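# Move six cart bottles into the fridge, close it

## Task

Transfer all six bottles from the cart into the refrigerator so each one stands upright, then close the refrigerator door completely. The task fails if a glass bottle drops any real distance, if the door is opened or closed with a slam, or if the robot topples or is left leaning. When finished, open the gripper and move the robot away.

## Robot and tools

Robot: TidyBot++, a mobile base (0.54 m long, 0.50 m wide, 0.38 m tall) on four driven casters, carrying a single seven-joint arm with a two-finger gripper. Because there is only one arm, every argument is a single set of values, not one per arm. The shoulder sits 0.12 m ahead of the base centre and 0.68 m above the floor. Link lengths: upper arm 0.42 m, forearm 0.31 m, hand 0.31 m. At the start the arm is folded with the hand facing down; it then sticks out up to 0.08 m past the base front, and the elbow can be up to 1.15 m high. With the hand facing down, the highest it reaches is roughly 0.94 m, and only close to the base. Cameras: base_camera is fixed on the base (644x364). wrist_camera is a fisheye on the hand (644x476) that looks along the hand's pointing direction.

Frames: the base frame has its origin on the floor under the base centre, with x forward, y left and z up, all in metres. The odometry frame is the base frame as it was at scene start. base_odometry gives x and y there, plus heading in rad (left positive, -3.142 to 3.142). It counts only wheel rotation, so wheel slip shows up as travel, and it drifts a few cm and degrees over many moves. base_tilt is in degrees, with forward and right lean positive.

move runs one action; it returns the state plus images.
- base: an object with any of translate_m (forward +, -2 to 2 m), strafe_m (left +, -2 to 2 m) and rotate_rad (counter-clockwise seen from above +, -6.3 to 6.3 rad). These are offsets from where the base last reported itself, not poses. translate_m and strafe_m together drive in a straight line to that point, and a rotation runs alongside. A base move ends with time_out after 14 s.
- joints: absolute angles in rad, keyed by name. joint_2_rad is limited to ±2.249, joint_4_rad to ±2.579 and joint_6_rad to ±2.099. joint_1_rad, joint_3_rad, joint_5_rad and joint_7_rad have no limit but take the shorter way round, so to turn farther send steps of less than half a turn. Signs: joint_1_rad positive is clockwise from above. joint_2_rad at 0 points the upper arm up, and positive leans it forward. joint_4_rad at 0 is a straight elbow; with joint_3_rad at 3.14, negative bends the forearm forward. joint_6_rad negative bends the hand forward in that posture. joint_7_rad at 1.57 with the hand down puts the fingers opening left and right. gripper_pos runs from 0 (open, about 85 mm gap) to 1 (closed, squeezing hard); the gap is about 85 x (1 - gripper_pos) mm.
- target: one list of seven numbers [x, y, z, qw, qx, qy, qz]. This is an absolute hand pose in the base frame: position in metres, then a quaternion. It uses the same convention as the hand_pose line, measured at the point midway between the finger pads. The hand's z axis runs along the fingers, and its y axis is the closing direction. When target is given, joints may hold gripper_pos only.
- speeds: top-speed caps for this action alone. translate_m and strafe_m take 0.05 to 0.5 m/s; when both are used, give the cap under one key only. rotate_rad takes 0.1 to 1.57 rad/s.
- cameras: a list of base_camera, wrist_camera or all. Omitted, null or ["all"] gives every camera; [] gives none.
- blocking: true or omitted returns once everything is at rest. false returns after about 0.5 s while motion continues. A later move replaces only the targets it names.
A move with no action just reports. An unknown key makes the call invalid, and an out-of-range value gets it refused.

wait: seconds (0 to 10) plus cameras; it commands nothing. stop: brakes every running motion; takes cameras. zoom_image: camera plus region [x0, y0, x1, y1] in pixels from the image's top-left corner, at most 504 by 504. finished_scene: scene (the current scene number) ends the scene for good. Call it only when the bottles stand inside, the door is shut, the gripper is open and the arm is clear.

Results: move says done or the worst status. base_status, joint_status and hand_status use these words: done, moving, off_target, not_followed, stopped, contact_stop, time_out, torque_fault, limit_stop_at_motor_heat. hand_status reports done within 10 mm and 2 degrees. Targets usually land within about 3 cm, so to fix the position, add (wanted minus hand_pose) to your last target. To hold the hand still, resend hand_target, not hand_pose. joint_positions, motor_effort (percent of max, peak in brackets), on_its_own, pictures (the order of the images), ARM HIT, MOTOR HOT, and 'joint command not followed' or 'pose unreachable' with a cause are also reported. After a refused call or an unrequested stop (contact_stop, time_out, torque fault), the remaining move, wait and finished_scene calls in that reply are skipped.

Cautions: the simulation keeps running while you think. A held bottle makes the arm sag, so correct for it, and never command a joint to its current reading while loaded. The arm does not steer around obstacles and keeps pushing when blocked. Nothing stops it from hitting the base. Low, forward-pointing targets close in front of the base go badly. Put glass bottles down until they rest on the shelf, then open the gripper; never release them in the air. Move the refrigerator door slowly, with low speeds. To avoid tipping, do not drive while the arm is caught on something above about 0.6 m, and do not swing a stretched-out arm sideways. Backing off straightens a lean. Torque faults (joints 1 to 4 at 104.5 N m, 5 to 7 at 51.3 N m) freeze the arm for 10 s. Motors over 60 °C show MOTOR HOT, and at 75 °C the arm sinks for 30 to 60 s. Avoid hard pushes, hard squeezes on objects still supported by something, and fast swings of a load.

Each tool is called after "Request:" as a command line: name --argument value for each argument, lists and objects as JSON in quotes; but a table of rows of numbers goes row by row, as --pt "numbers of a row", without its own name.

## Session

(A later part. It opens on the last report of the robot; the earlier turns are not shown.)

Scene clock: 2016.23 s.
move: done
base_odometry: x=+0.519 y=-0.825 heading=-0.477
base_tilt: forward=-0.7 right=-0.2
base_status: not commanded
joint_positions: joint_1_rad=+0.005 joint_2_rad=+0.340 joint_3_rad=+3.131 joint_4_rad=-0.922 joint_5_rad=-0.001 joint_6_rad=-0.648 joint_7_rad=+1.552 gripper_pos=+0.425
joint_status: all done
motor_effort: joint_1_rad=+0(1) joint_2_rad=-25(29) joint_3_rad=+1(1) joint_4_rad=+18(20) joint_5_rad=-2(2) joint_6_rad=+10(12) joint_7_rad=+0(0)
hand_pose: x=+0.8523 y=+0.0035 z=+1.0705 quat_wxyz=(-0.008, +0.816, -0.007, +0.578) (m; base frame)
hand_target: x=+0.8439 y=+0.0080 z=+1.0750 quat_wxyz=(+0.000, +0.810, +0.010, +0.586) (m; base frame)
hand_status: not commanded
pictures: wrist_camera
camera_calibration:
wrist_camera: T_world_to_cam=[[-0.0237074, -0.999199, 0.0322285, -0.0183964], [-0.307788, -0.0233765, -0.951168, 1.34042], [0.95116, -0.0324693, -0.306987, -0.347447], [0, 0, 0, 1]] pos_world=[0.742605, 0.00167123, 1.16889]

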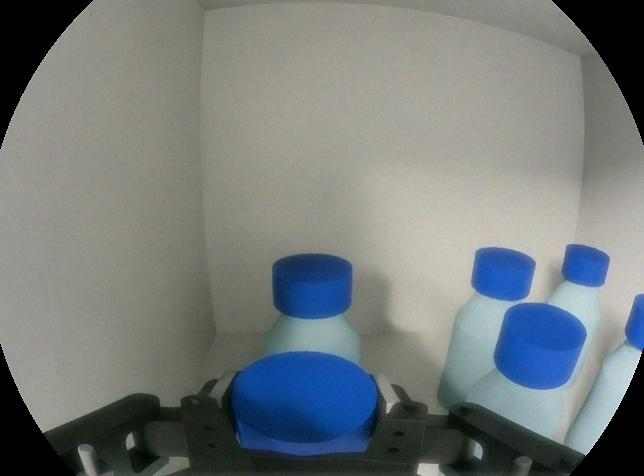

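Request:
move --joints '{"gripper_pos": 0.1}' --cameras '["wrist_camera"]'

Request:
move --base '{"translate_m": -0.3}' --speeds '{"translate_m": 0.4}'

Scene clock: 2021.23 s.
move: done
base_odometry: x=+0.519 y=-0.825 heading=-0.477
base_tilt: forward=-0.7 right=-0.2
base_status: not commanded
joint_positions: joint_1_rad=+0.005 joint_2_rad=+0.340 joint_3_rad=+3.131 joint_4_rad=-0.930 joint_5_rad=-0.001 joint_6_rad=-0.647 joint_7_rad=+1.552 gripper_pos=+0.100
joint_status: all done
motor_effort: joint_1_rad=+0(1) joint_2_rad=-28(30) joint_3_rad=+1(2) joint_4_rad=+19(19) joint_5_rad=-1(2) joint_6_rad=+9(10) joint_7_rad=+0(1)
hand_pose: x=+0.8522 y=+0.0036 z=+1.0659 quat_wxyz=(-0.008, +0.818, -0.007, +0.575) (m; base frame)
hand_target: x=+0.8439 y=+0.0080 z=+1.0750 quat_wxyz=(+0.000, +0.810, +0.010, +0.586) (m; base frame)
hand_status: not commanded
pictures: wrist_camera
camera_calibration:
wrist_camera: T_world_to_cam=[[-0.0234082, -0.999199, 0.0324414, -0.0186962], [-0.314953, -0.0234272, -0.948818, 1.33968], [0.948818, -0.0324276, -0.314153, -0.339156], [0, 0, 0, 1]] pos_world=[0.743296, 0.00170567, 1.16517]

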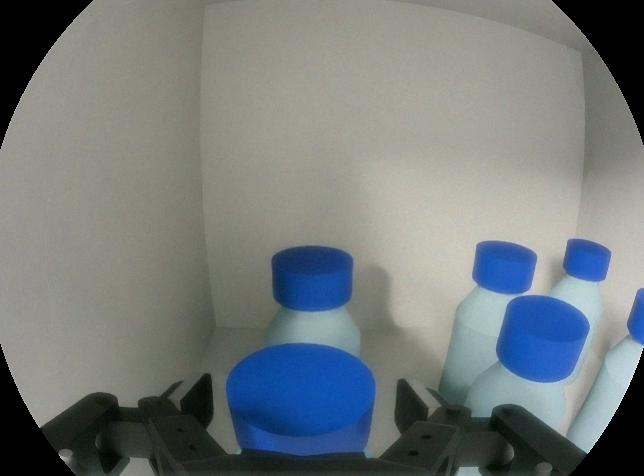

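Scene clock: 2023.17 s.
move: done
base_odometry: x=+0.253 y=-0.687 heading=-0.477
base_tilt: forward=-0.7 right=-0.2
base_status: done
joint_positions: joint_1_rad=+0.003 joint_2_rad=+0.337 joint_3_rad=+3.131 joint_4_rad=-0.931 joint_5_rad=-0.001 joint_6_rad=-0.645 joint_7_rad=+1.552 gripper_pos=+0.100
joint_status: not commanded
motor_effort: joint_1_rad=+1(4) joint_2_rad=-29(34) joint_3_rad=+1(3) joint_4_rad=+18(20) joint_5_rad=-1(2) joint_6_rad=+8(10) joint_7_rad=+0(1)
hand_pose: x=+0.8512 y=+0.0048 z=+1.0682 quat_wxyz=(-0.009, +0.817, -0.006, +0.576) (m; base frame)
hand_target: x=+0.8439 y=+0.0080 z=+1.0750 quat_wxyz=(+0.000, +0.810, +0.010, +0.586) (m; base frame)
hand_status: not commanded
pictures: base_camera, wrist_camera
camera_calibration:
wrist_camera: T_world_to_cam=[[-0.0218175, -0.999239, 0.0323284, -0.0187656], [-0.31102, -0.0239478, -0.950102, 1.33953], [0.950153, -0.0307836, -0.310261, -0.342709], [0, 0, 0, 1]] pos_world=[0.741837, 0.00277765, 1.16697]

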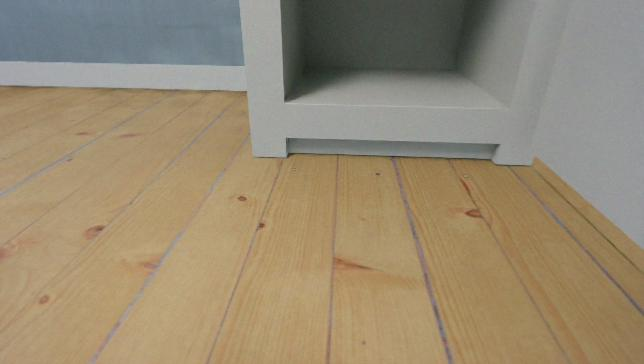

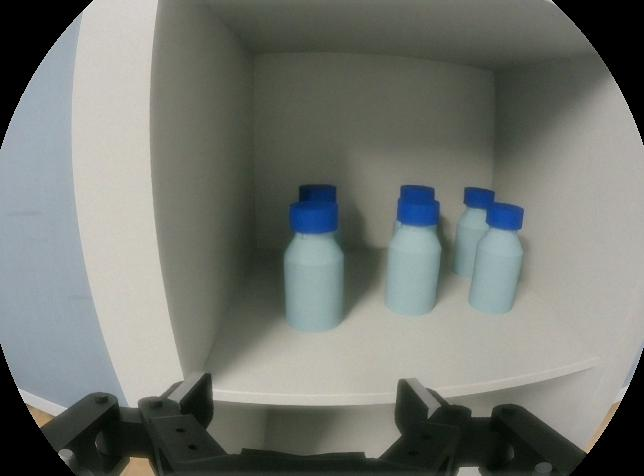

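Request:
move --base '{"translate_m": -0.441, "strafe_m": -0.209}' --joints '{"joint_1_rad": 0.0, "joint_2_rad": -0.8, "joint_4_rad": -2.2, "joint_6_rad": -0.5, "gripper_pos": 0.0}'

Scene clock: 2214.97 s.
move: done
base_odometry: x=-0.235 y=-0.670 heading=-0.477
base_tilt: forward=-0.7 right=-0.2
base_status: done
joint_positions: joint_1_rad=+0.003 joint_2_rad=-0.775 joint_3_rad=+3.131 joint_4_rad=-2.158 joint_5_rad=-0.001 joint_6_rad=-0.540 joint_7_rad=+1.552 gripper_pos=+0.000
joint_status: all done
motor_effort: joint_1_rad=+0(2) joint_2_rad=+4(33) joint_3_rad=+2(2) joint_4_rad=+19(21) joint_5_rad=-1(1) joint_6_rad=+9(10) joint_7_rad=+0(1)
hand_pose: x=+0.4256 y=+0.0046 z=+0.9331 quat_wxyz=(-0.004, +0.820, -0.004, +0.572) (m; base frame)
hand_target: x=+0.4214 y=+0.0058 z=+0.9276 quat_wxyz=(+0.006, +0.813, +0.013, +0.582) (m; base frame)
hand_status: not commanded
pictures: base_camera, wrist_camera
camera_calibration:
wrist_camera: T_world_to_cam=[[-0.0236248, -0.998779, 0.0433956, -0.0334742], [-0.321309, -0.0335189, -0.946381, 1.07981], [0.94668, -0.0363014, -0.320124, 0.0304862], [0, 0, 0, 1]] pos_world=[0.317302, 0.00386757, 1.03313]

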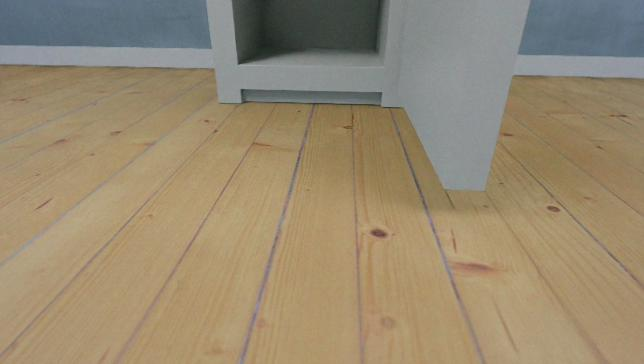

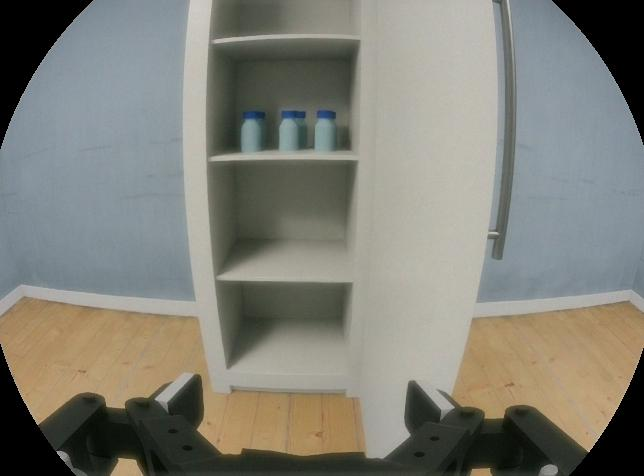

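Request:
move

Scene clock: 2241.90 s.
base_odometry: x=-0.235 y=-0.670 heading=-0.477
base_tilt: forward=-0.7 right=-0.2
base_status: done
joint_positions: joint_1_rad=+0.003 joint_2_rad=-0.775 joint_3_rad=+3.131 joint_4_rad=-2.158 joint_5_rad=-0.001 joint_6_rad=-0.540 joint_7_rad=+1.552 gripper_pos=+0.000
joint_status: all done
motor_effort: joint_1_rad=+0(2) joint_2_rad=+4(33) joint_3_rad=+2(2) joint_4_rad=+19(21) joint_5_rad=-1(1) joint_6_rad=+9(10) joint_7_rad=+1(1)
hand_pose: x=+0.4256 y=+0.0046 z=+0.9333 quat_wxyz=(-0.004, +0.820, -0.004, +0.572) (m; base frame)
hand_target: x=+0.4214 y=+0.0058 z=+0.9276 quat_wxyz=(+0.006, +0.813, +0.013, +0.582) (m; base frame)
hand_status: not commanded
pictures: base_camera, wrist_camera
camera_calibration:
wrist_camera: T_world_to_cam=[[-0.0236493, -0.998779, 0.0433769, -0.0334514], [-0.320675, -0.0335176, -0.946596, 1.07995], [0.946894, -0.0362962, -0.31949, 0.0297978], [0, 0, 0, 1]] pos_world=[0.317307, 0.00386842, 1.03325]

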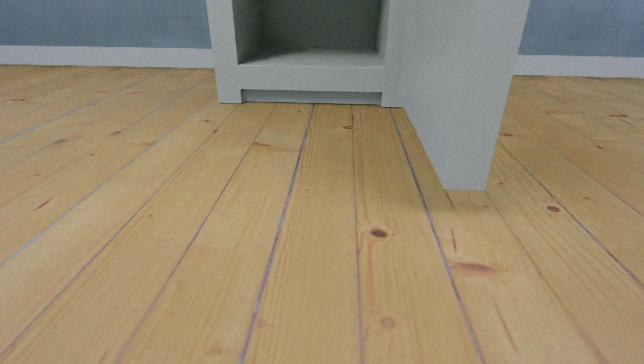

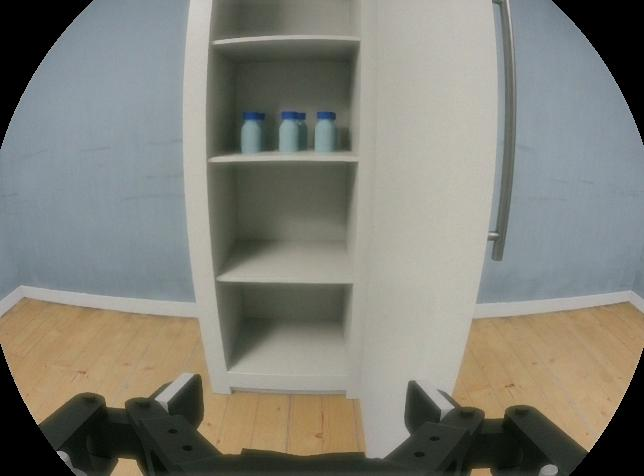

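Request:
move --base '{"translate_m": 0.209, "strafe_m": -0.956, "rotate_rad": 0.82}' --speeds '{"strafe_m": 0.4, "rotate_rad": 0.4}'

Request:
move --joints '{"joint_1_rad": 0.0, "joint_2_rad": 0.019, "joint_4_rad": -1.704, "joint_6_rad": 0.108}'

Scene clock: 2262.73 s.
move: done
base_odometry: x=-0.488 y=-1.616 heading=+0.344
base_tilt: forward=-0.7 right=-0.1
base_status: done
joint_positions: joint_1_rad=+0.003 joint_2_rad=-0.778 joint_3_rad=+3.131 joint_4_rad=-2.159 joint_5_rad=-0.001 joint_6_rad=-0.539 joint_7_rad=+1.552 gripper_pos=+0.000
joint_status: not commanded
motor_effort: joint_1_rad=+1(1) joint_2_rad=+4(6) joint_3_rad=+2(3) joint_4_rad=+19(20) joint_5_rad=-1(1) joint_6_rad=+8(10) joint_7_rad=+0(1)
hand_pose: x=+0.4249 y=+0.0046 z=+0.9345 quat_wxyz=(-0.004, +0.819, -0.004, +0.574) (m; base frame)
hand_target: x=+0.4214 y=+0.0058 z=+0.9276 quat_wxyz=(+0.006, +0.813, +0.013, +0.582) (m; base frame)
hand_status: not commanded
pictures: base_camera, wrist_camera
camera_calibration:
wrist_camera: T_world_to_cam=[[-0.0238119, -0.998779, 0.0432932, -0.033367], [-0.317032, -0.0335261, -0.947822, 1.08038], [0.948116, -0.0362948, -0.315846, 0.0269384], [0, 0, 0, 1]] pos_world=[0.316181, 0.00387259, 1.03397]

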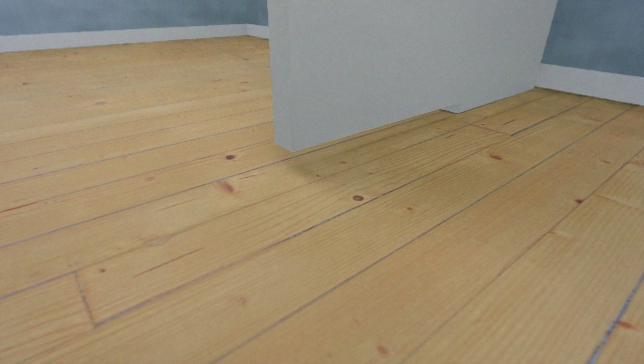

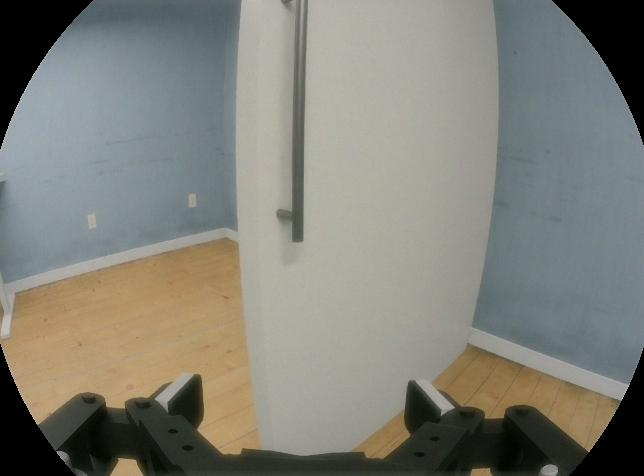

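Scene clock: 2264.83 s.
move: done
base_odometry: x=-0.488 y=-1.616 heading=+0.344
base_tilt: forward=-0.7 right=-0.2
base_status: not commanded
joint_positions: joint_1_rad=+0.003 joint_2_rad=-0.007 joint_3_rad=+3.131 joint_4_rad=-1.749 joint_5_rad=-0.001 joint_6_rad=+0.064 joint_7_rad=+1.552 gripper_pos=+0.000
joint_status: all done
motor_effort: joint_1_rad=+0(2) joint_2_rad=-19(21) joint_3_rad=+1(2) joint_4_rad=+19(21) joint_5_rad=-1(1) joint_6_rad=+9(10) joint_7_rad=+0(1)
hand_pose: x=+0.7352 y=+0.0059 z=+1.0154 quat_wxyz=(-0.009, +0.744, -0.004, +0.668) (m; base frame)
hand_target: x=+0.7485 y=+0.0086 z=+1.0411 quat_wxyz=(+0.002, +0.722, +0.010, +0.691) (m; base frame)
hand_status: not commanded
pictures: base_camera, wrist_camera
camera_calibration:
wrist_camera: T_world_to_cam=[[-0.028923, -0.999183, 0.0282295, -0.00918576], [-0.0813971, -0.0257933, -0.996348, 1.13149], [0.996262, -0.0311152, -0.0805846, -0.515991], [0, 0, 0, 1]] pos_world=[0.605896, 0.00395133, 1.08603]

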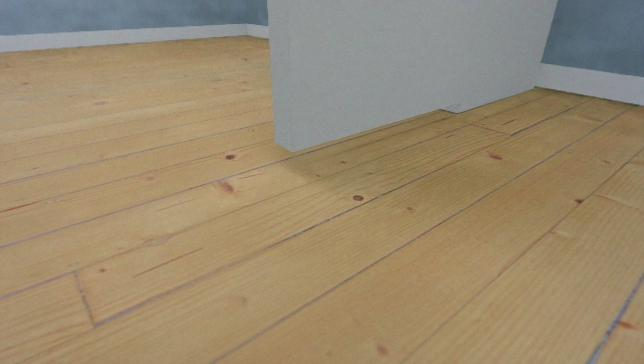

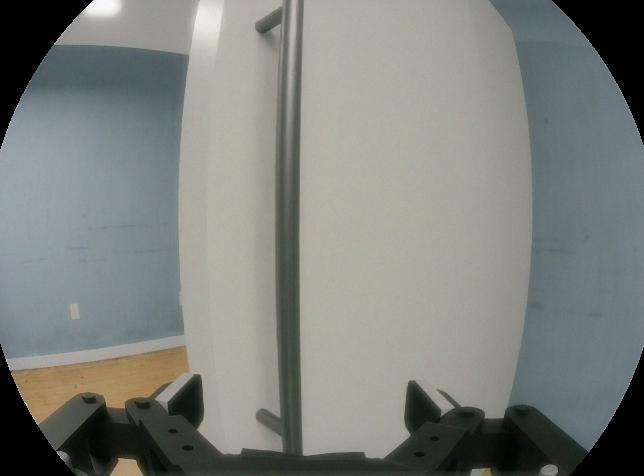

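Request:
zoom_image --camera "wrist_camera" --region '[240, 200, 340, 300]'

Request:
zoom_image --camera "base_camera" --region '[250, 60, 560, 170]'

Scaled by 5.040.

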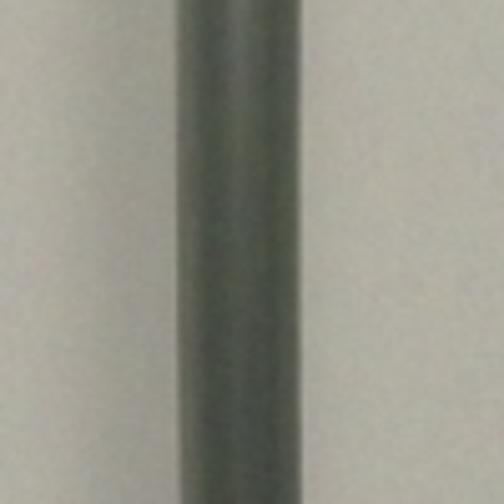

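Scaled by 1.626.

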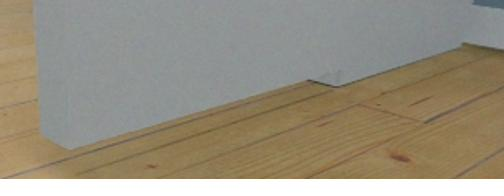

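Request:
move --base '{"translate_m": 0.106, "strafe_m": 0.011}' --speeds '{"translate_m": 0.15}' --joints '{"gripper_pos": 0.4}'

Scene clock: 2319.23 s.
move: done
base_odometry: x=-0.392 y=-1.570 heading=+0.343
base_tilt: forward=-0.7 right=-0.2
base_status: done
joint_positions: joint_1_rad=+0.003 joint_2_rad=-0.001 joint_3_rad=+3.131 joint_4_rad=-1.746 joint_5_rad=-0.001 joint_6_rad=+0.070 joint_7_rad=+1.552 gripper_pos=+0.400
joint_status: all done
motor_effort: joint_1_rad=+0(1) joint_2_rad=-19(21) joint_3_rad=+1(2) joint_4_rad=+20(20) joint_5_rad=-1(1) joint_6_rad=+10(11) joint_7_rad=+0(1)
hand_pose: x=+0.7378 y=+0.0059 z=+1.0151 quat_wxyz=(-0.009, +0.743, -0.004, +0.669) (m; base frame)
hand_target: x=+0.7485 y=+0.0086 z=+1.0411 quat_wxyz=(+0.002, +0.722, +0.010, +0.691) (m; base frame)
hand_status: not commanded
pictures: base_camera, wrist_camera
camera_calibration:
wrist_camera: T_world_to_cam=[[-0.0288716, -0.999189, 0.0280829, -0.00892492], [-0.0791577, -0.025721, -0.99653, 1.12995], [0.996444, -0.0309944, -0.0783508, -0.520952], [0, 0, 0, 1]] pos_world=[0.608286, 0.00399918, 1.08547]

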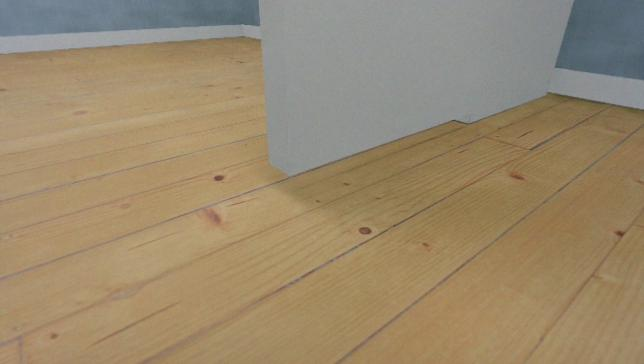

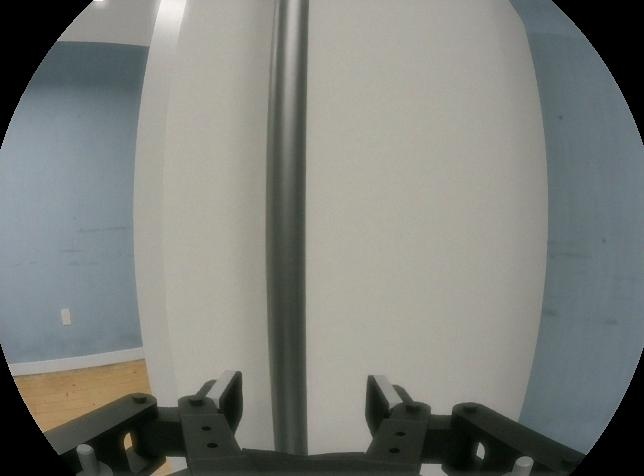

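Request:
move --base '{"translate_m": 0.012, "strafe_m": 0.007}' --speeds '{"translate_m": 0.1}'

Scene clock: 2327.53 s.
move: done
base_odometry: x=-0.383 y=-1.559 heading=+0.343
base_tilt: forward=-0.7 right=-0.2
base_status: done
joint_positions: joint_1_rad=+0.003 joint_2_rad=+0.006 joint_3_rad=+3.131 joint_4_rad=-1.745 joint_5_rad=-0.001 joint_6_rad=+0.070 joint_7_rad=+1.552 gripper_pos=+0.400
joint_status: not commanded
motor_effort: joint_1_rad=+0(2) joint_2_rad=-19(23) joint_3_rad=+1(2) joint_4_rad=+19(20) joint_5_rad=-1(1) joint_6_rad=+10(10) joint_7_rad=+0(0)
hand_pose: x=+0.7403 y=+0.0062 z=+1.0120 quat_wxyz=(-0.009, +0.745, -0.004, +0.667) (m; base frame)
hand_target: x=+0.7485 y=+0.0086 z=+1.0411 quat_wxyz=(+0.002, +0.722, +0.010, +0.691) (m; base frame)
hand_status: not commanded
pictures: base_camera, wrist_camera
camera_calibration:
wrist_camera: T_world_to_cam=[[-0.0282457, -0.999204, 0.0281722, -0.00901634], [-0.083654, -0.0257217, -0.996163, 1.13005], [0.996094, -0.030494, -0.0828609, -0.518854], [0, 0, 0, 1]] pos_world=[0.611107, 0.00423576, 1.08298]

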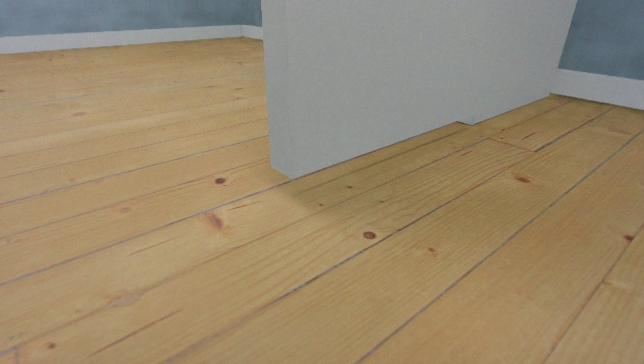

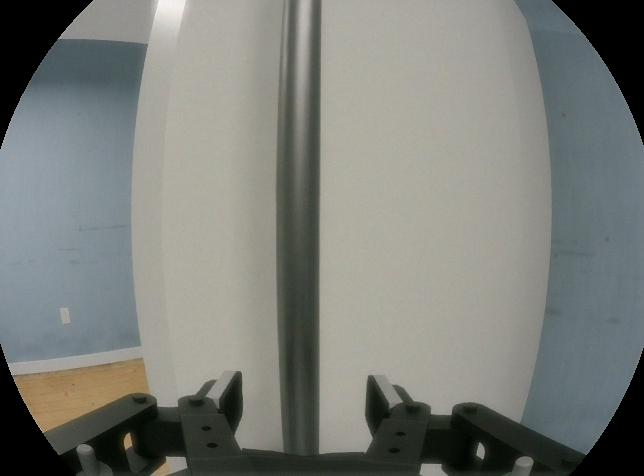

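Request:
move --joints '{"gripper_pos": 0.9}'

Scene clock: 2330.80 s.
move: done
base_odometry: x=-0.383 y=-1.559 heading=+0.343
base_tilt: forward=-0.7 right=-0.2
base_status: not commanded
joint_positions: joint_1_rad=+0.003 joint_2_rad=+0.006 joint_3_rad=+3.131 joint_4_rad=-1.745 joint_5_rad=-0.001 joint_6_rad=+0.070 joint_7_rad=+1.552 gripper_pos=+0.900
joint_status: all done
motor_effort: joint_1_rad=+0(1) joint_2_rad=-19(20) joint_3_rad=+1(2) joint_4_rad=+19(20) joint_5_rad=-1(1) joint_6_rad=+9(10) joint_7_rad=+1(1)
hand_pose: x=+0.7403 y=+0.0062 z=+1.0120 quat_wxyz=(-0.009, +0.745, -0.004, +0.667) (m; base frame)
hand_target: x=+0.7485 y=+0.0086 z=+1.0411 quat_wxyz=(+0.002, +0.722, +0.010, +0.691) (m; base frame)
hand_status: not commanded
pictures: base_camera, wrist_camera
camera_calibration:
wrist_camera: T_world_to_cam=[[-0.0282457, -0.999204, 0.0281722, -0.00901634], [-0.083654, -0.0257217, -0.996163, 1.13005], [0.996094, -0.030494, -0.0828609, -0.518854], [0, 0, 0, 1]] pos_world=[0.611107, 0.00423576, 1.08298]

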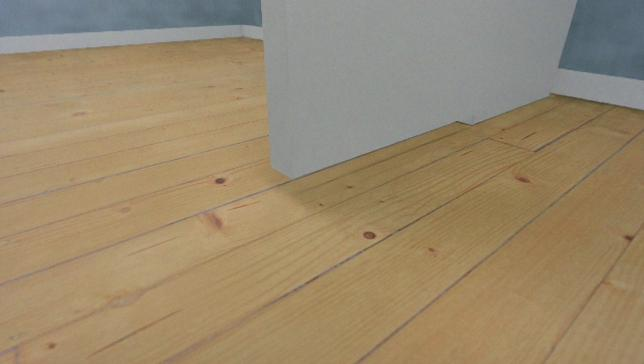

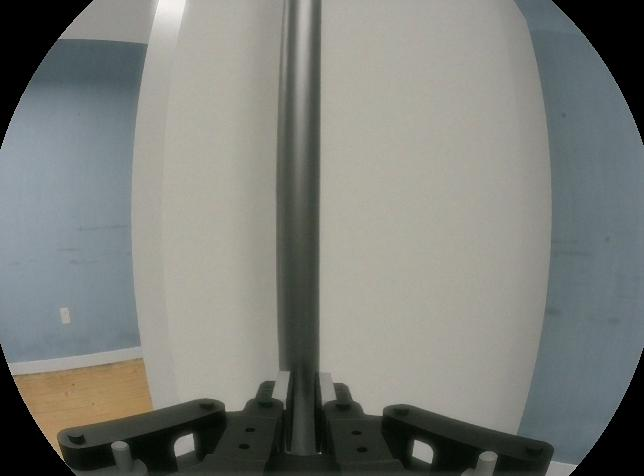

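Request:
zoom_image --camera "wrist_camera" --region '[220, 330, 390, 476]'

Scaled by 2.965.

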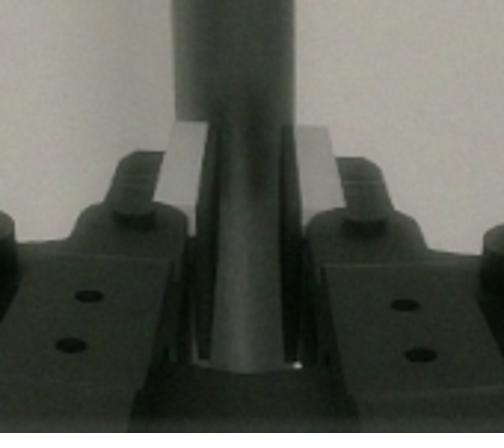

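Request:
move --joints '{"gripper_pos": 0.4}' --cameras '[]'

Request:
move --base '{"translate_m": 0.022, "strafe_m": 0.001}' --speeds '{"translate_m": 0.1}'

Scene clock: 2370.27 s.
move: done
base_odometry: x=-0.383 y=-1.559 heading=+0.343
base_tilt: forward=-0.7 right=-0.2
base_status: not commanded
joint_positions: joint_1_rad=+0.003 joint_2_rad=+0.006 joint_3_rad=+3.131 joint_4_rad=-1.745 joint_5_rad=-0.001 joint_6_rad=+0.070 joint_7_rad=+1.552 gripper_pos=+0.400
joint_status: all done
motor_effort: joint_1_rad=+0(1) joint_2_rad=-18(20) joint_3_rad=+1(1) joint_4_rad=+19(20) joint_5_rad=-1(1) joint_6_rad=+10(10) joint_7_rad=+0(1)
hand_pose: x=+0.7403 y=+0.0062 z=+1.0120 quat_wxyz=(-0.009, +0.745, -0.004, +0.667) (m; base frame)
hand_target: x=+0.7485 y=+0.0086 z=+1.0411 quat_wxyz=(+0.002, +0.722, +0.010, +0.691) (m; base frame)
hand_status: not commanded
pictures: none
No camera images: "cameras" was empty.

Scene clock: 2371.07 s.
move: done
base_odometry: x=-0.363 y=-1.551 heading=+0.343
base_tilt: forward=-0.7 right=-0.2
base_status: done
joint_positions: joint_1_rad=+0.003 joint_2_rad=+0.012 joint_3_rad=+3.131 joint_4_rad=-1.744 joint_5_rad=-0.001 joint_6_rad=+0.071 joint_7_rad=+1.552 gripper_pos=+0.400
joint_status: not commanded
motor_effort: joint_1_rad=+0(2) joint_2_rad=-18(22) joint_3_rad=+1(3) joint_4_rad=+19(20) joint_5_rad=-1(1) joint_6_rad=+9(10) joint_7_rad=+0(1)
hand_pose: x=+0.7423 y=+0.0062 z=+1.0092 quat_wxyz=(-0.009, +0.746, -0.004, +0.666) (m; base frame)
hand_target: x=+0.7485 y=+0.0086 z=+1.0411 quat_wxyz=(+0.002, +0.722, +0.010, +0.691) (m; base frame)
hand_status: not commanded
pictures: base_camera, wrist_camera
camera_calibration:
wrist_camera: T_world_to_cam=[[-0.0281248, -0.999205, 0.0282645, -0.0090654], [-0.0879378, -0.0256929, -0.995795, 1.13019], [0.995729, -0.0304921, -0.0871453, -0.516546], [0, 0, 0, 1]] pos_world=[0.613472, 0.00422915, 1.08068]

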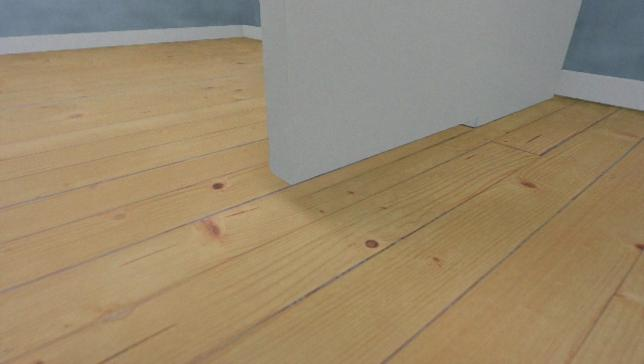

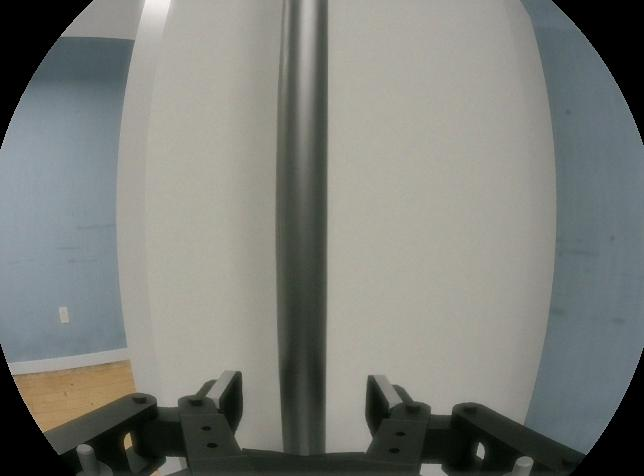

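Request:
move --joints '{"gripper_pos": 0.9}'

Scene clock: 2376.53 s.
move: off_target
base_odometry: x=-0.363 y=-1.551 heading=+0.343
base_tilt: forward=-0.7 right=-0.2
base_status: not commanded
joint_positions: joint_1_rad=+0.002 joint_2_rad=+0.012 joint_3_rad=+3.131 joint_4_rad=-1.744 joint_5_rad=-0.001 joint_6_rad=+0.071 joint_7_rad=+1.552 gripper_pos=+0.828
joint_status: gripper_pos off_target (ended at +0.828, target +0.900)
motor_effort: joint_1_rad=+1(2) joint_2_rad=-17(20) joint_3_rad=+2(3) joint_4_rad=+22(23) joint_5_rad=-3(3) joint_6_rad=+12(13) joint_7_rad=-2(2)
hand_pose: x=+0.7423 y=+0.0066 z=+1.0092 quat_wxyz=(-0.009, +0.746, -0.004, +0.666) (m; base frame)
hand_target: x=+0.7485 y=+0.0086 z=+1.0411 quat_wxyz=(+0.002, +0.722, +0.010, +0.691) (m; base frame)
hand_status: not commanded
pictures: base_camera, wrist_camera
camera_calibration:
wrist_camera: T_world_to_cam=[[-0.0275082, -0.999222, 0.0282616, -0.00913687], [-0.087922, -0.0257442, -0.995795, 1.13019], [0.995747, -0.0298773, -0.0871454, -0.516545], [0, 0, 0, 1]] pos_world=[0.613466, 0.00453315, 1.08068]

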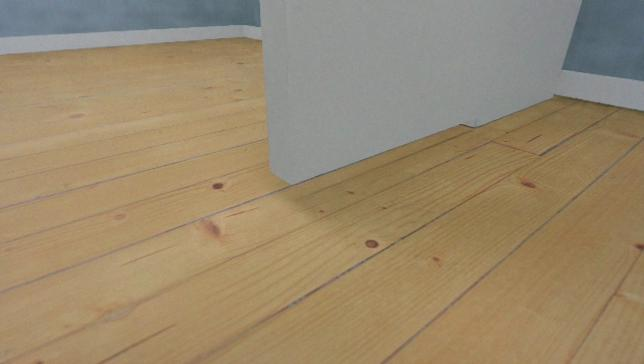

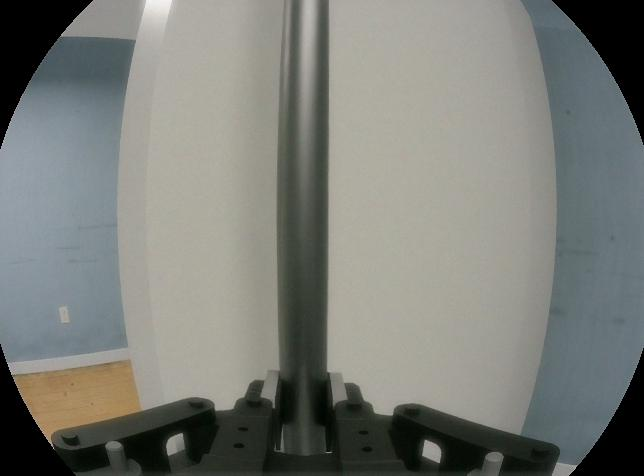

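Request:
move --base '{"translate_m": 0.154, "strafe_m": 0.232, "rotate_rad": -0.159}' --speeds '{"strafe_m": 0.2, "rotate_rad": 0.1}'

Scene clock: 2484.37 s.
move: done
base_odometry: x=-0.296 y=-1.280 heading=+0.184
base_tilt: forward=-0.7 right=-0.2
base_status: done
joint_positions: joint_1_rad=-0.012 joint_2_rad=+0.013 joint_3_rad=+3.120 joint_4_rad=-1.746 joint_5_rad=-0.001 joint_6_rad=+0.078 joint_7_rad=+1.552 gripper_pos=+0.828
joint_status: not commanded
motor_effort: joint_1_rad=-1(7) joint_2_rad=-21(24) joint_3_rad=+0(8) joint_4_rad=+22(33) joint_5_rad=-3(4) joint_6_rad=+13(23) joint_7_rad=-1(2)
hand_pose: x=+0.7421 y=+0.0222 z=+1.0093 quat_wxyz=(-0.018, +0.745, +0.005, +0.667) (m; base frame)
hand_target: x=+0.7485 y=+0.0086 z=+1.0411 quat_wxyz=(+0.002, +0.722, +0.010, +0.691) (m; base frame)
hand_status: not commanded
pictures: base_camera, wrist_camera
camera_calibration:
wrist_camera: T_world_to_cam=[[-0.00247215, -0.999605, 0.0279782, -0.0118112], [-0.0836755, -0.0276734, -0.996109, 1.12786], [0.99649, -0.00480362, -0.0835741, -0.520557], [0, 0, 0, 1]] pos_world=[0.613074, 0.0169045, 1.08029]

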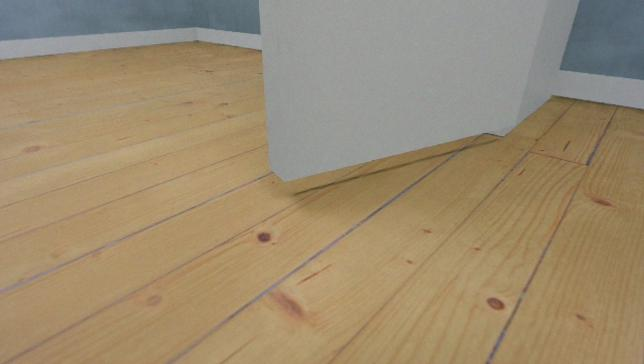

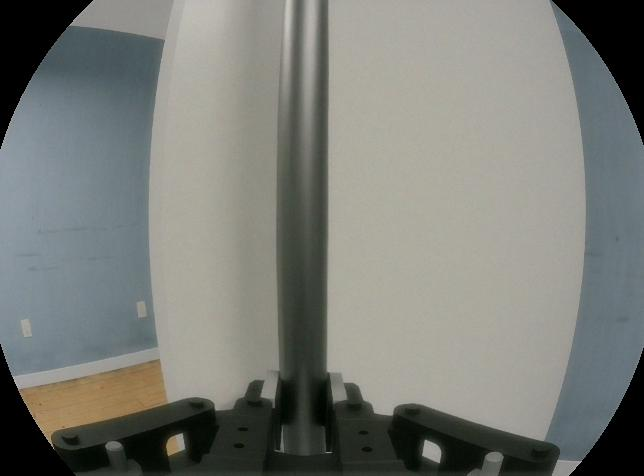

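Request:
zoom_image --camera "base_camera" --region '[440, 60, 644, 180]'

Scaled by 2.471.

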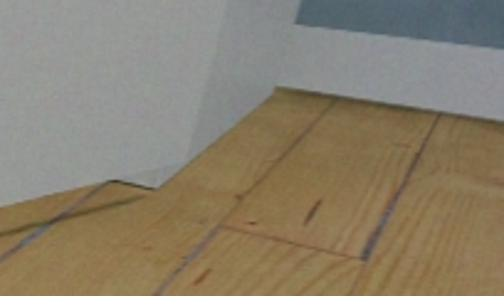

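Request:
move --base '{"translate_m": 0.178, "strafe_m": 0.233, "rotate_rad": -0.165}' --speeds '{"strafe_m": 0.23, "rotate_rad": 0.1}'

Scene clock: 2546.10 s.
move: done
base_odometry: x=-0.163 y=-1.019 heading=+0.019
base_tilt: forward=-0.7 right=-0.2
base_status: done
joint_positions: joint_1_rad=-0.004 joint_2_rad=+0.016 joint_3_rad=+3.126 joint_4_rad=-1.745 joint_5_rad=-0.001 joint_6_rad=+0.079 joint_7_rad=+1.552 gripper_pos=+0.828
joint_status: not commanded
motor_effort: joint_1_rad=+1(7) joint_2_rad=-23(25) joint_3_rad=+2(8) joint_4_rad=+23(30) joint_5_rad=-3(4) joint_6_rad=+13(20) joint_7_rad=-1(2)
hand_pose: x=+0.7434 y=+0.0131 z=+1.0088 quat_wxyz=(-0.013, +0.745, +0.000, +0.667) (m; base frame)
hand_target: x=+0.7485 y=+0.0086 z=+1.0411 quat_wxyz=(+0.002, +0.722, +0.010, +0.691) (m; base frame)
hand_status: not commanded
pictures: base_camera, wrist_camera
camera_calibration:
wrist_camera: T_world_to_cam=[[-0.0171498, -0.99946, 0.0280419, -0.0100706], [-0.0844309, -0.0264982, -0.996077, 1.12778], [0.996282, -0.0194501, -0.0839309, -0.521205], [0, 0, 0, 1]] pos_world=[0.614314, 0.00968156, 1.07989]

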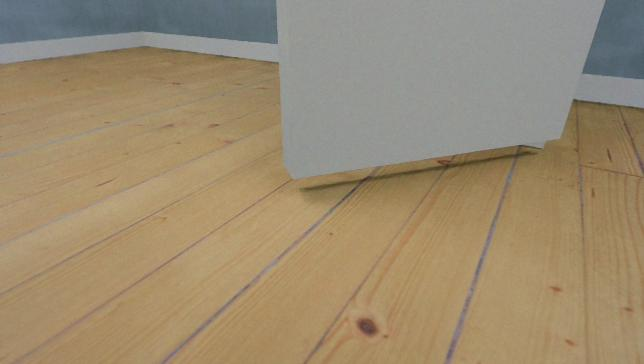

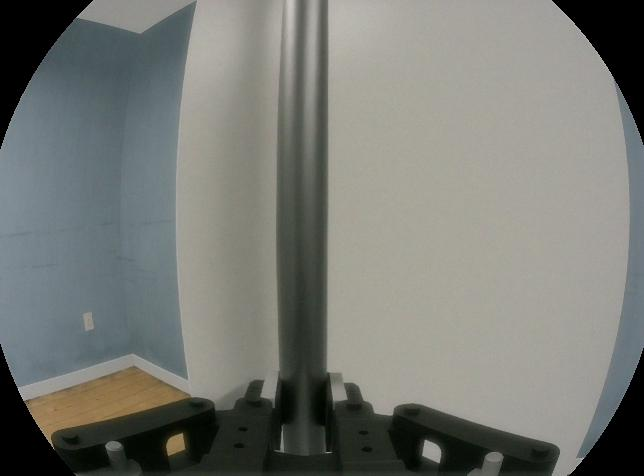

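Request:
move --base '{"translate_m": 0.185, "strafe_m": 0.197, "rotate_rad": -0.162}' --speeds '{"strafe_m": 0.21, "rotate_rad": 0.1}'

Scene clock: 2555.03 s.
move: done
base_odometry: x=+0.018 y=-0.818 heading=-0.142
base_tilt: forward=-0.7 right=-0.2
base_status: done
joint_positions: joint_1_rad=+0.000 joint_2_rad=+0.031 joint_3_rad=+3.131 joint_4_rad=-1.732 joint_5_rad=-0.001 joint_6_rad=+0.083 joint_7_rad=+1.552 gripper_pos=+0.830
joint_status: not commanded
motor_effort: joint_1_rad=+0(6) joint_2_rad=-27(29) joint_3_rad=+0(6) joint_4_rad=+19(31) joint_5_rad=-3(4) joint_6_rad=+10(21) joint_7_rad=-2(2)
hand_pose: x=+0.7499 y=+0.0083 z=+1.0082 quat_wxyz=(-0.010, +0.745, -0.003, +0.667) (m; base frame)
hand_target: x=+0.7485 y=+0.0086 z=+1.0411 quat_wxyz=(+0.002, +0.722, +0.010, +0.691) (m; base frame)
hand_status: not commanded
pictures: base_camera, wrist_camera
camera_calibration:
wrist_camera: T_world_to_cam=[[-0.0249879, -0.999299, 0.0278826, -0.0087285], [-0.0829145, -0.0257235, -0.996225, 1.12661], [0.996243, -0.0272054, -0.0822136, -0.529482], [0, 0, 0, 1]] pos_world=[0.620687, 0.00585308, 1.07907]

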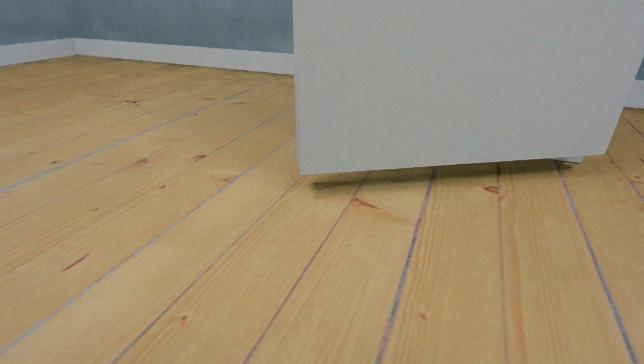

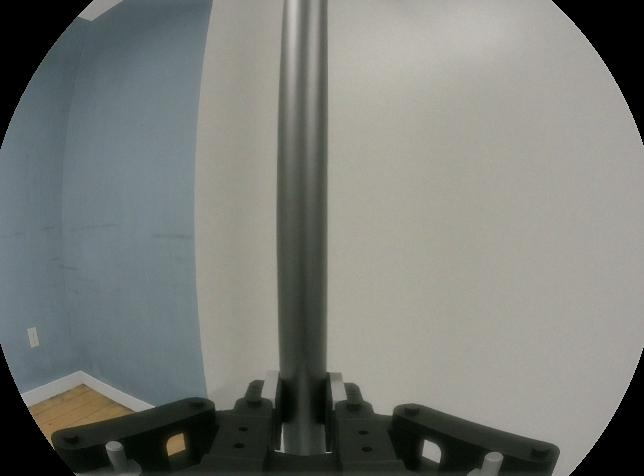

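Request:
move --base '{"translate_m": 0.196, "strafe_m": 0.162, "rotate_rad": -0.16}' --speeds '{"strafe_m": 0.19, "rotate_rad": 0.1}'

Scene clock: 2578.67 s.
move: done
base_odometry: x=+0.235 y=-0.685 heading=-0.301
base_tilt: forward=-0.7 right=-0.2
base_status: done
joint_positions: joint_1_rad=+0.003 joint_2_rad=+0.036 joint_3_rad=+3.134 joint_4_rad=-1.730 joint_5_rad=-0.001 joint_6_rad=+0.087 joint_7_rad=+1.552 gripper_pos=+0.832
joint_status: not commanded
motor_effort: joint_1_rad=-1(5) joint_2_rad=-27(29) joint_3_rad=-1(6) joint_4_rad=+21(27) joint_5_rad=-3(4) joint_6_rad=+11(17) joint_7_rad=-2(2)
hand_pose: x=+0.7519 y=+0.0041 z=+1.0077 quat_wxyz=(-0.008, +0.744, -0.006, +0.668) (m; base frame)
hand_target: x=+0.7485 y=+0.0086 z=+1.0411 quat_wxyz=(+0.002, +0.722, +0.010, +0.691) (m; base frame)
hand_status: not commanded
pictures: base_camera, wrist_camera
camera_calibration:
wrist_camera: T_world_to_cam=[[-0.0316891, -0.999108, 0.0279053, -0.0078252], [-0.0819006, -0.0252298, -0.996321, 1.1255], [0.996137, -0.033858, -0.0810281, -0.532743], [0, 0, 0, 1]] pos_world=[0.622617, 0.00254032, 1.07841]

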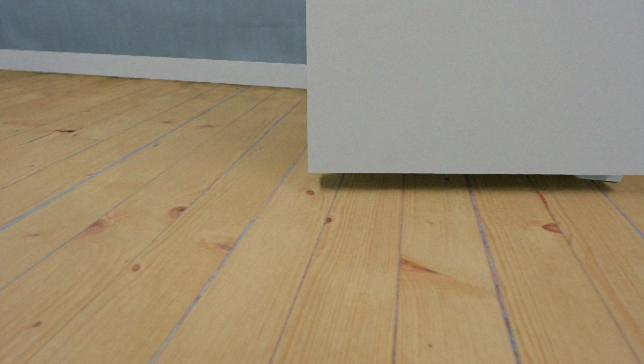

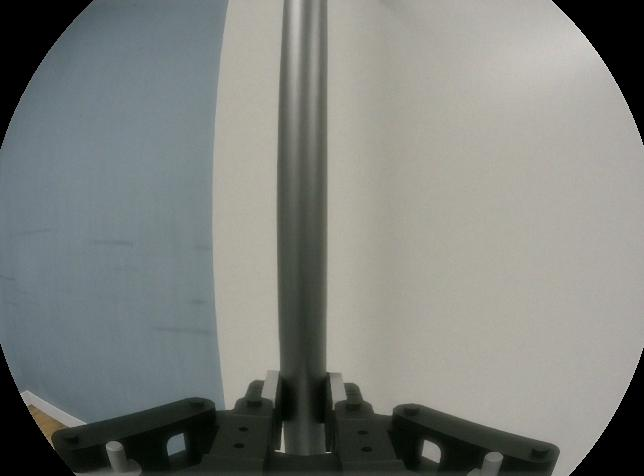

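Request:
move --base '{"translate_m": 0.080, "strafe_m": 0.071, "rotate_rad": -0.075}' --speeds '{"strafe_m": 0.13, "rotate_rad": 0.1}'

Scene clock: 2602.00 s.
move: done
base_odometry: x=+0.333 y=-0.641 heading=-0.377
base_tilt: forward=-0.7 right=-0.2
base_status: done
joint_positions: joint_1_rad=+0.005 joint_2_rad=+0.038 joint_3_rad=+3.137 joint_4_rad=-1.729 joint_5_rad=-0.001 joint_6_rad=+0.088 joint_7_rad=+1.552 gripper_pos=+0.832
joint_status: not commanded
motor_effort: joint_1_rad=-1(4) joint_2_rad=-26(29) joint_3_rad=-1(4) joint_4_rad=+20(27) joint_5_rad=-3(4) joint_6_rad=+11(17) joint_7_rad=-2(2)
hand_pose: x=+0.7529 y=+0.0006 z=+1.0074 quat_wxyz=(-0.006, +0.744, -0.008, +0.668) (m; base frame)
hand_target: x=+0.7485 y=+0.0086 z=+1.0411 quat_wxyz=(+0.002, +0.722, +0.010, +0.691) (m; base frame)
hand_status: not commanded
pictures: base_camera, wrist_camera
camera_calibration:
wrist_camera: T_world_to_cam=[[-0.0372386, -0.998914, 0.0280166, -0.00719294], [-0.0819732, -0.0248881, -0.996324, 1.12522], [0.995939, -0.0393983, -0.0809574, -0.533822], [0, 0, 0, 1]] pos_world=[0.623624, -0.000212253, 1.07807]

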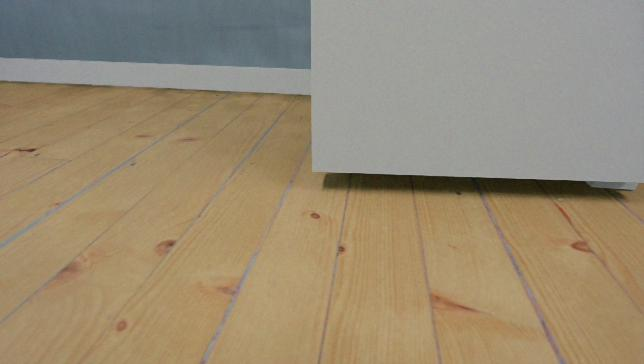

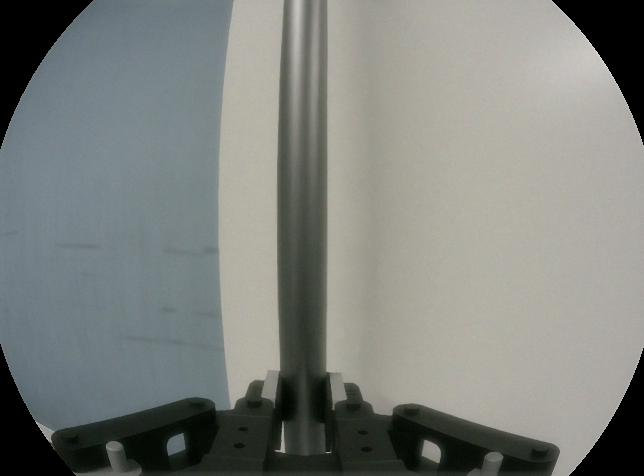

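Request:
move --base '{"translate_m": 0.031, "strafe_m": 0.027, "rotate_rad": -0.03}' --speeds '{"strafe_m": 0.07, "rotate_rad": 0.1}'

Scene clock: 2614.07 s.
move: done
base_odometry: x=+0.372 y=-0.627 heading=-0.408
base_tilt: forward=-0.7 right=-0.2
base_status: done
joint_positions: joint_1_rad=+0.006 joint_2_rad=+0.040 joint_3_rad=+3.137 joint_4_rad=-1.728 joint_5_rad=-0.001 joint_6_rad=+0.089 joint_7_rad=+1.552 gripper_pos=+0.833
joint_status: not commanded
motor_effort: joint_1_rad=-1(4) joint_2_rad=-26(29) joint_3_rad=+0(5) joint_4_rad=+20(25) joint_5_rad=-3(3) joint_6_rad=+11(16) joint_7_rad=-2(2)
hand_pose: x=+0.7535 y=+0.0005 z=+1.0072 quat_wxyz=(-0.006, +0.744, -0.008, +0.668) (m; base frame)
hand_target: x=+0.7485 y=+0.0086 z=+1.0411 quat_wxyz=(+0.002, +0.722, +0.010, +0.691) (m; base frame)
hand_status: not commanded
pictures: base_camera, wrist_camera
camera_calibration:
wrist_camera: T_world_to_cam=[[-0.0374803, -0.998905, 0.0279934, -0.00711473], [-0.0817718, -0.0248534, -0.996341, 1.12495], [0.995946, -0.0396322, -0.0807508, -0.534669], [0, 0, 0, 1]] pos_world=[0.624225, -0.000338177, 1.07786]

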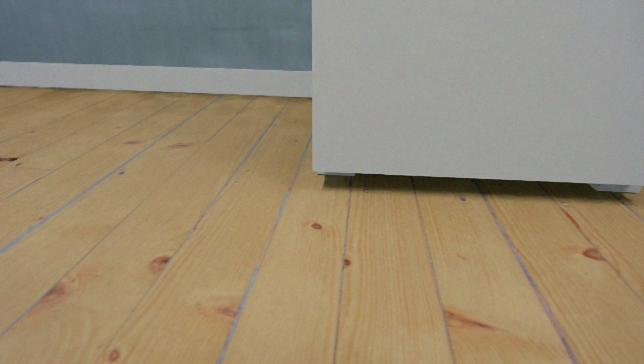

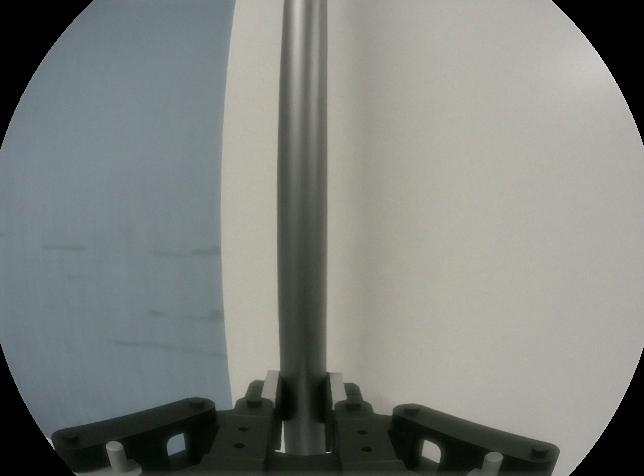

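Request:
zoom_image --camera "base_camera" --region '[290, 130, 644, 230]'

Scaled by 1.424.

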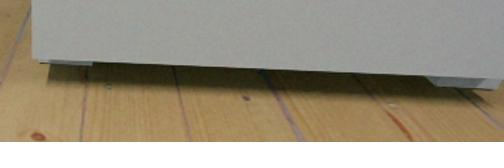

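Request:
move --base '{"translate_m": 0.02, "strafe_m": 0.003}' --speeds '{"translate_m": 0.06}'

Scene clock: 2634.77 s.
move: done
base_odometry: x=+0.391 y=-0.632 heading=-0.408
base_tilt: forward=-0.7 right=-0.2
base_status: done
joint_positions: joint_1_rad=+0.008 joint_2_rad=+0.040 joint_3_rad=+3.138 joint_4_rad=-1.728 joint_5_rad=-0.001 joint_6_rad=+0.089 joint_7_rad=+1.552 gripper_pos=+0.833
joint_status: not commanded
motor_effort: joint_1_rad=+0(6) joint_2_rad=-24(27) joint_3_rad=+1(5) joint_4_rad=+21(30) joint_5_rad=-3(3) joint_6_rad=+13(20) joint_7_rad=-2(2)
hand_pose: x=+0.7535 y=-0.0015 z=+1.0070 quat_wxyz=(-0.005, +0.744, -0.009, +0.668) (m; base frame)
hand_target: x=+0.7485 y=+0.0086 z=+1.0411 quat_wxyz=(+0.002, +0.722, +0.010, +0.691) (m; base frame)
hand_status: not commanded
pictures: base_camera, wrist_camera
camera_calibration:
wrist_camera: T_world_to_cam=[[-0.0405137, -0.998785, 0.0280618, -0.00681759], [-0.0824878, -0.0246456, -0.996287, 1.12522], [0.995768, -0.042678, -0.0813891, -0.533909], [0, 0, 0, 1]] pos_world=[0.62419, -0.00186378, 1.07778]

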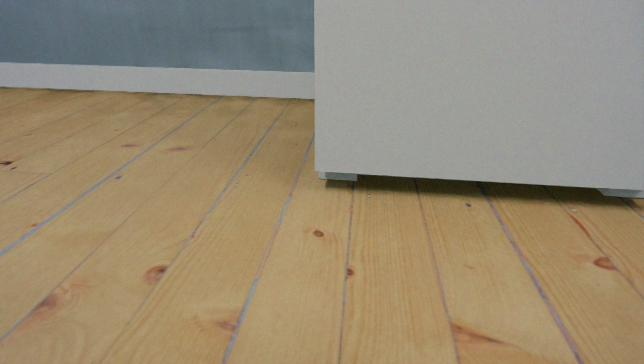

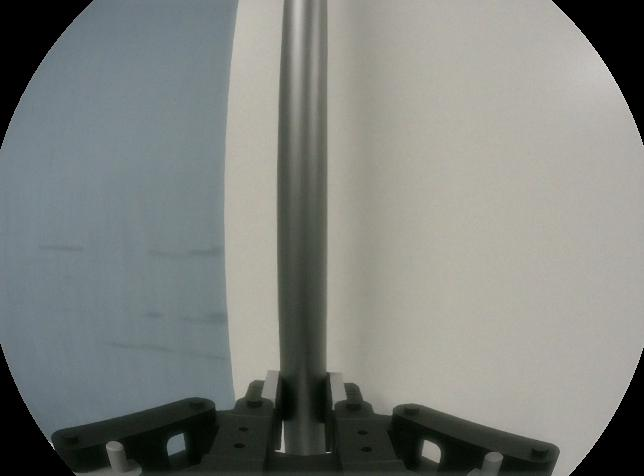

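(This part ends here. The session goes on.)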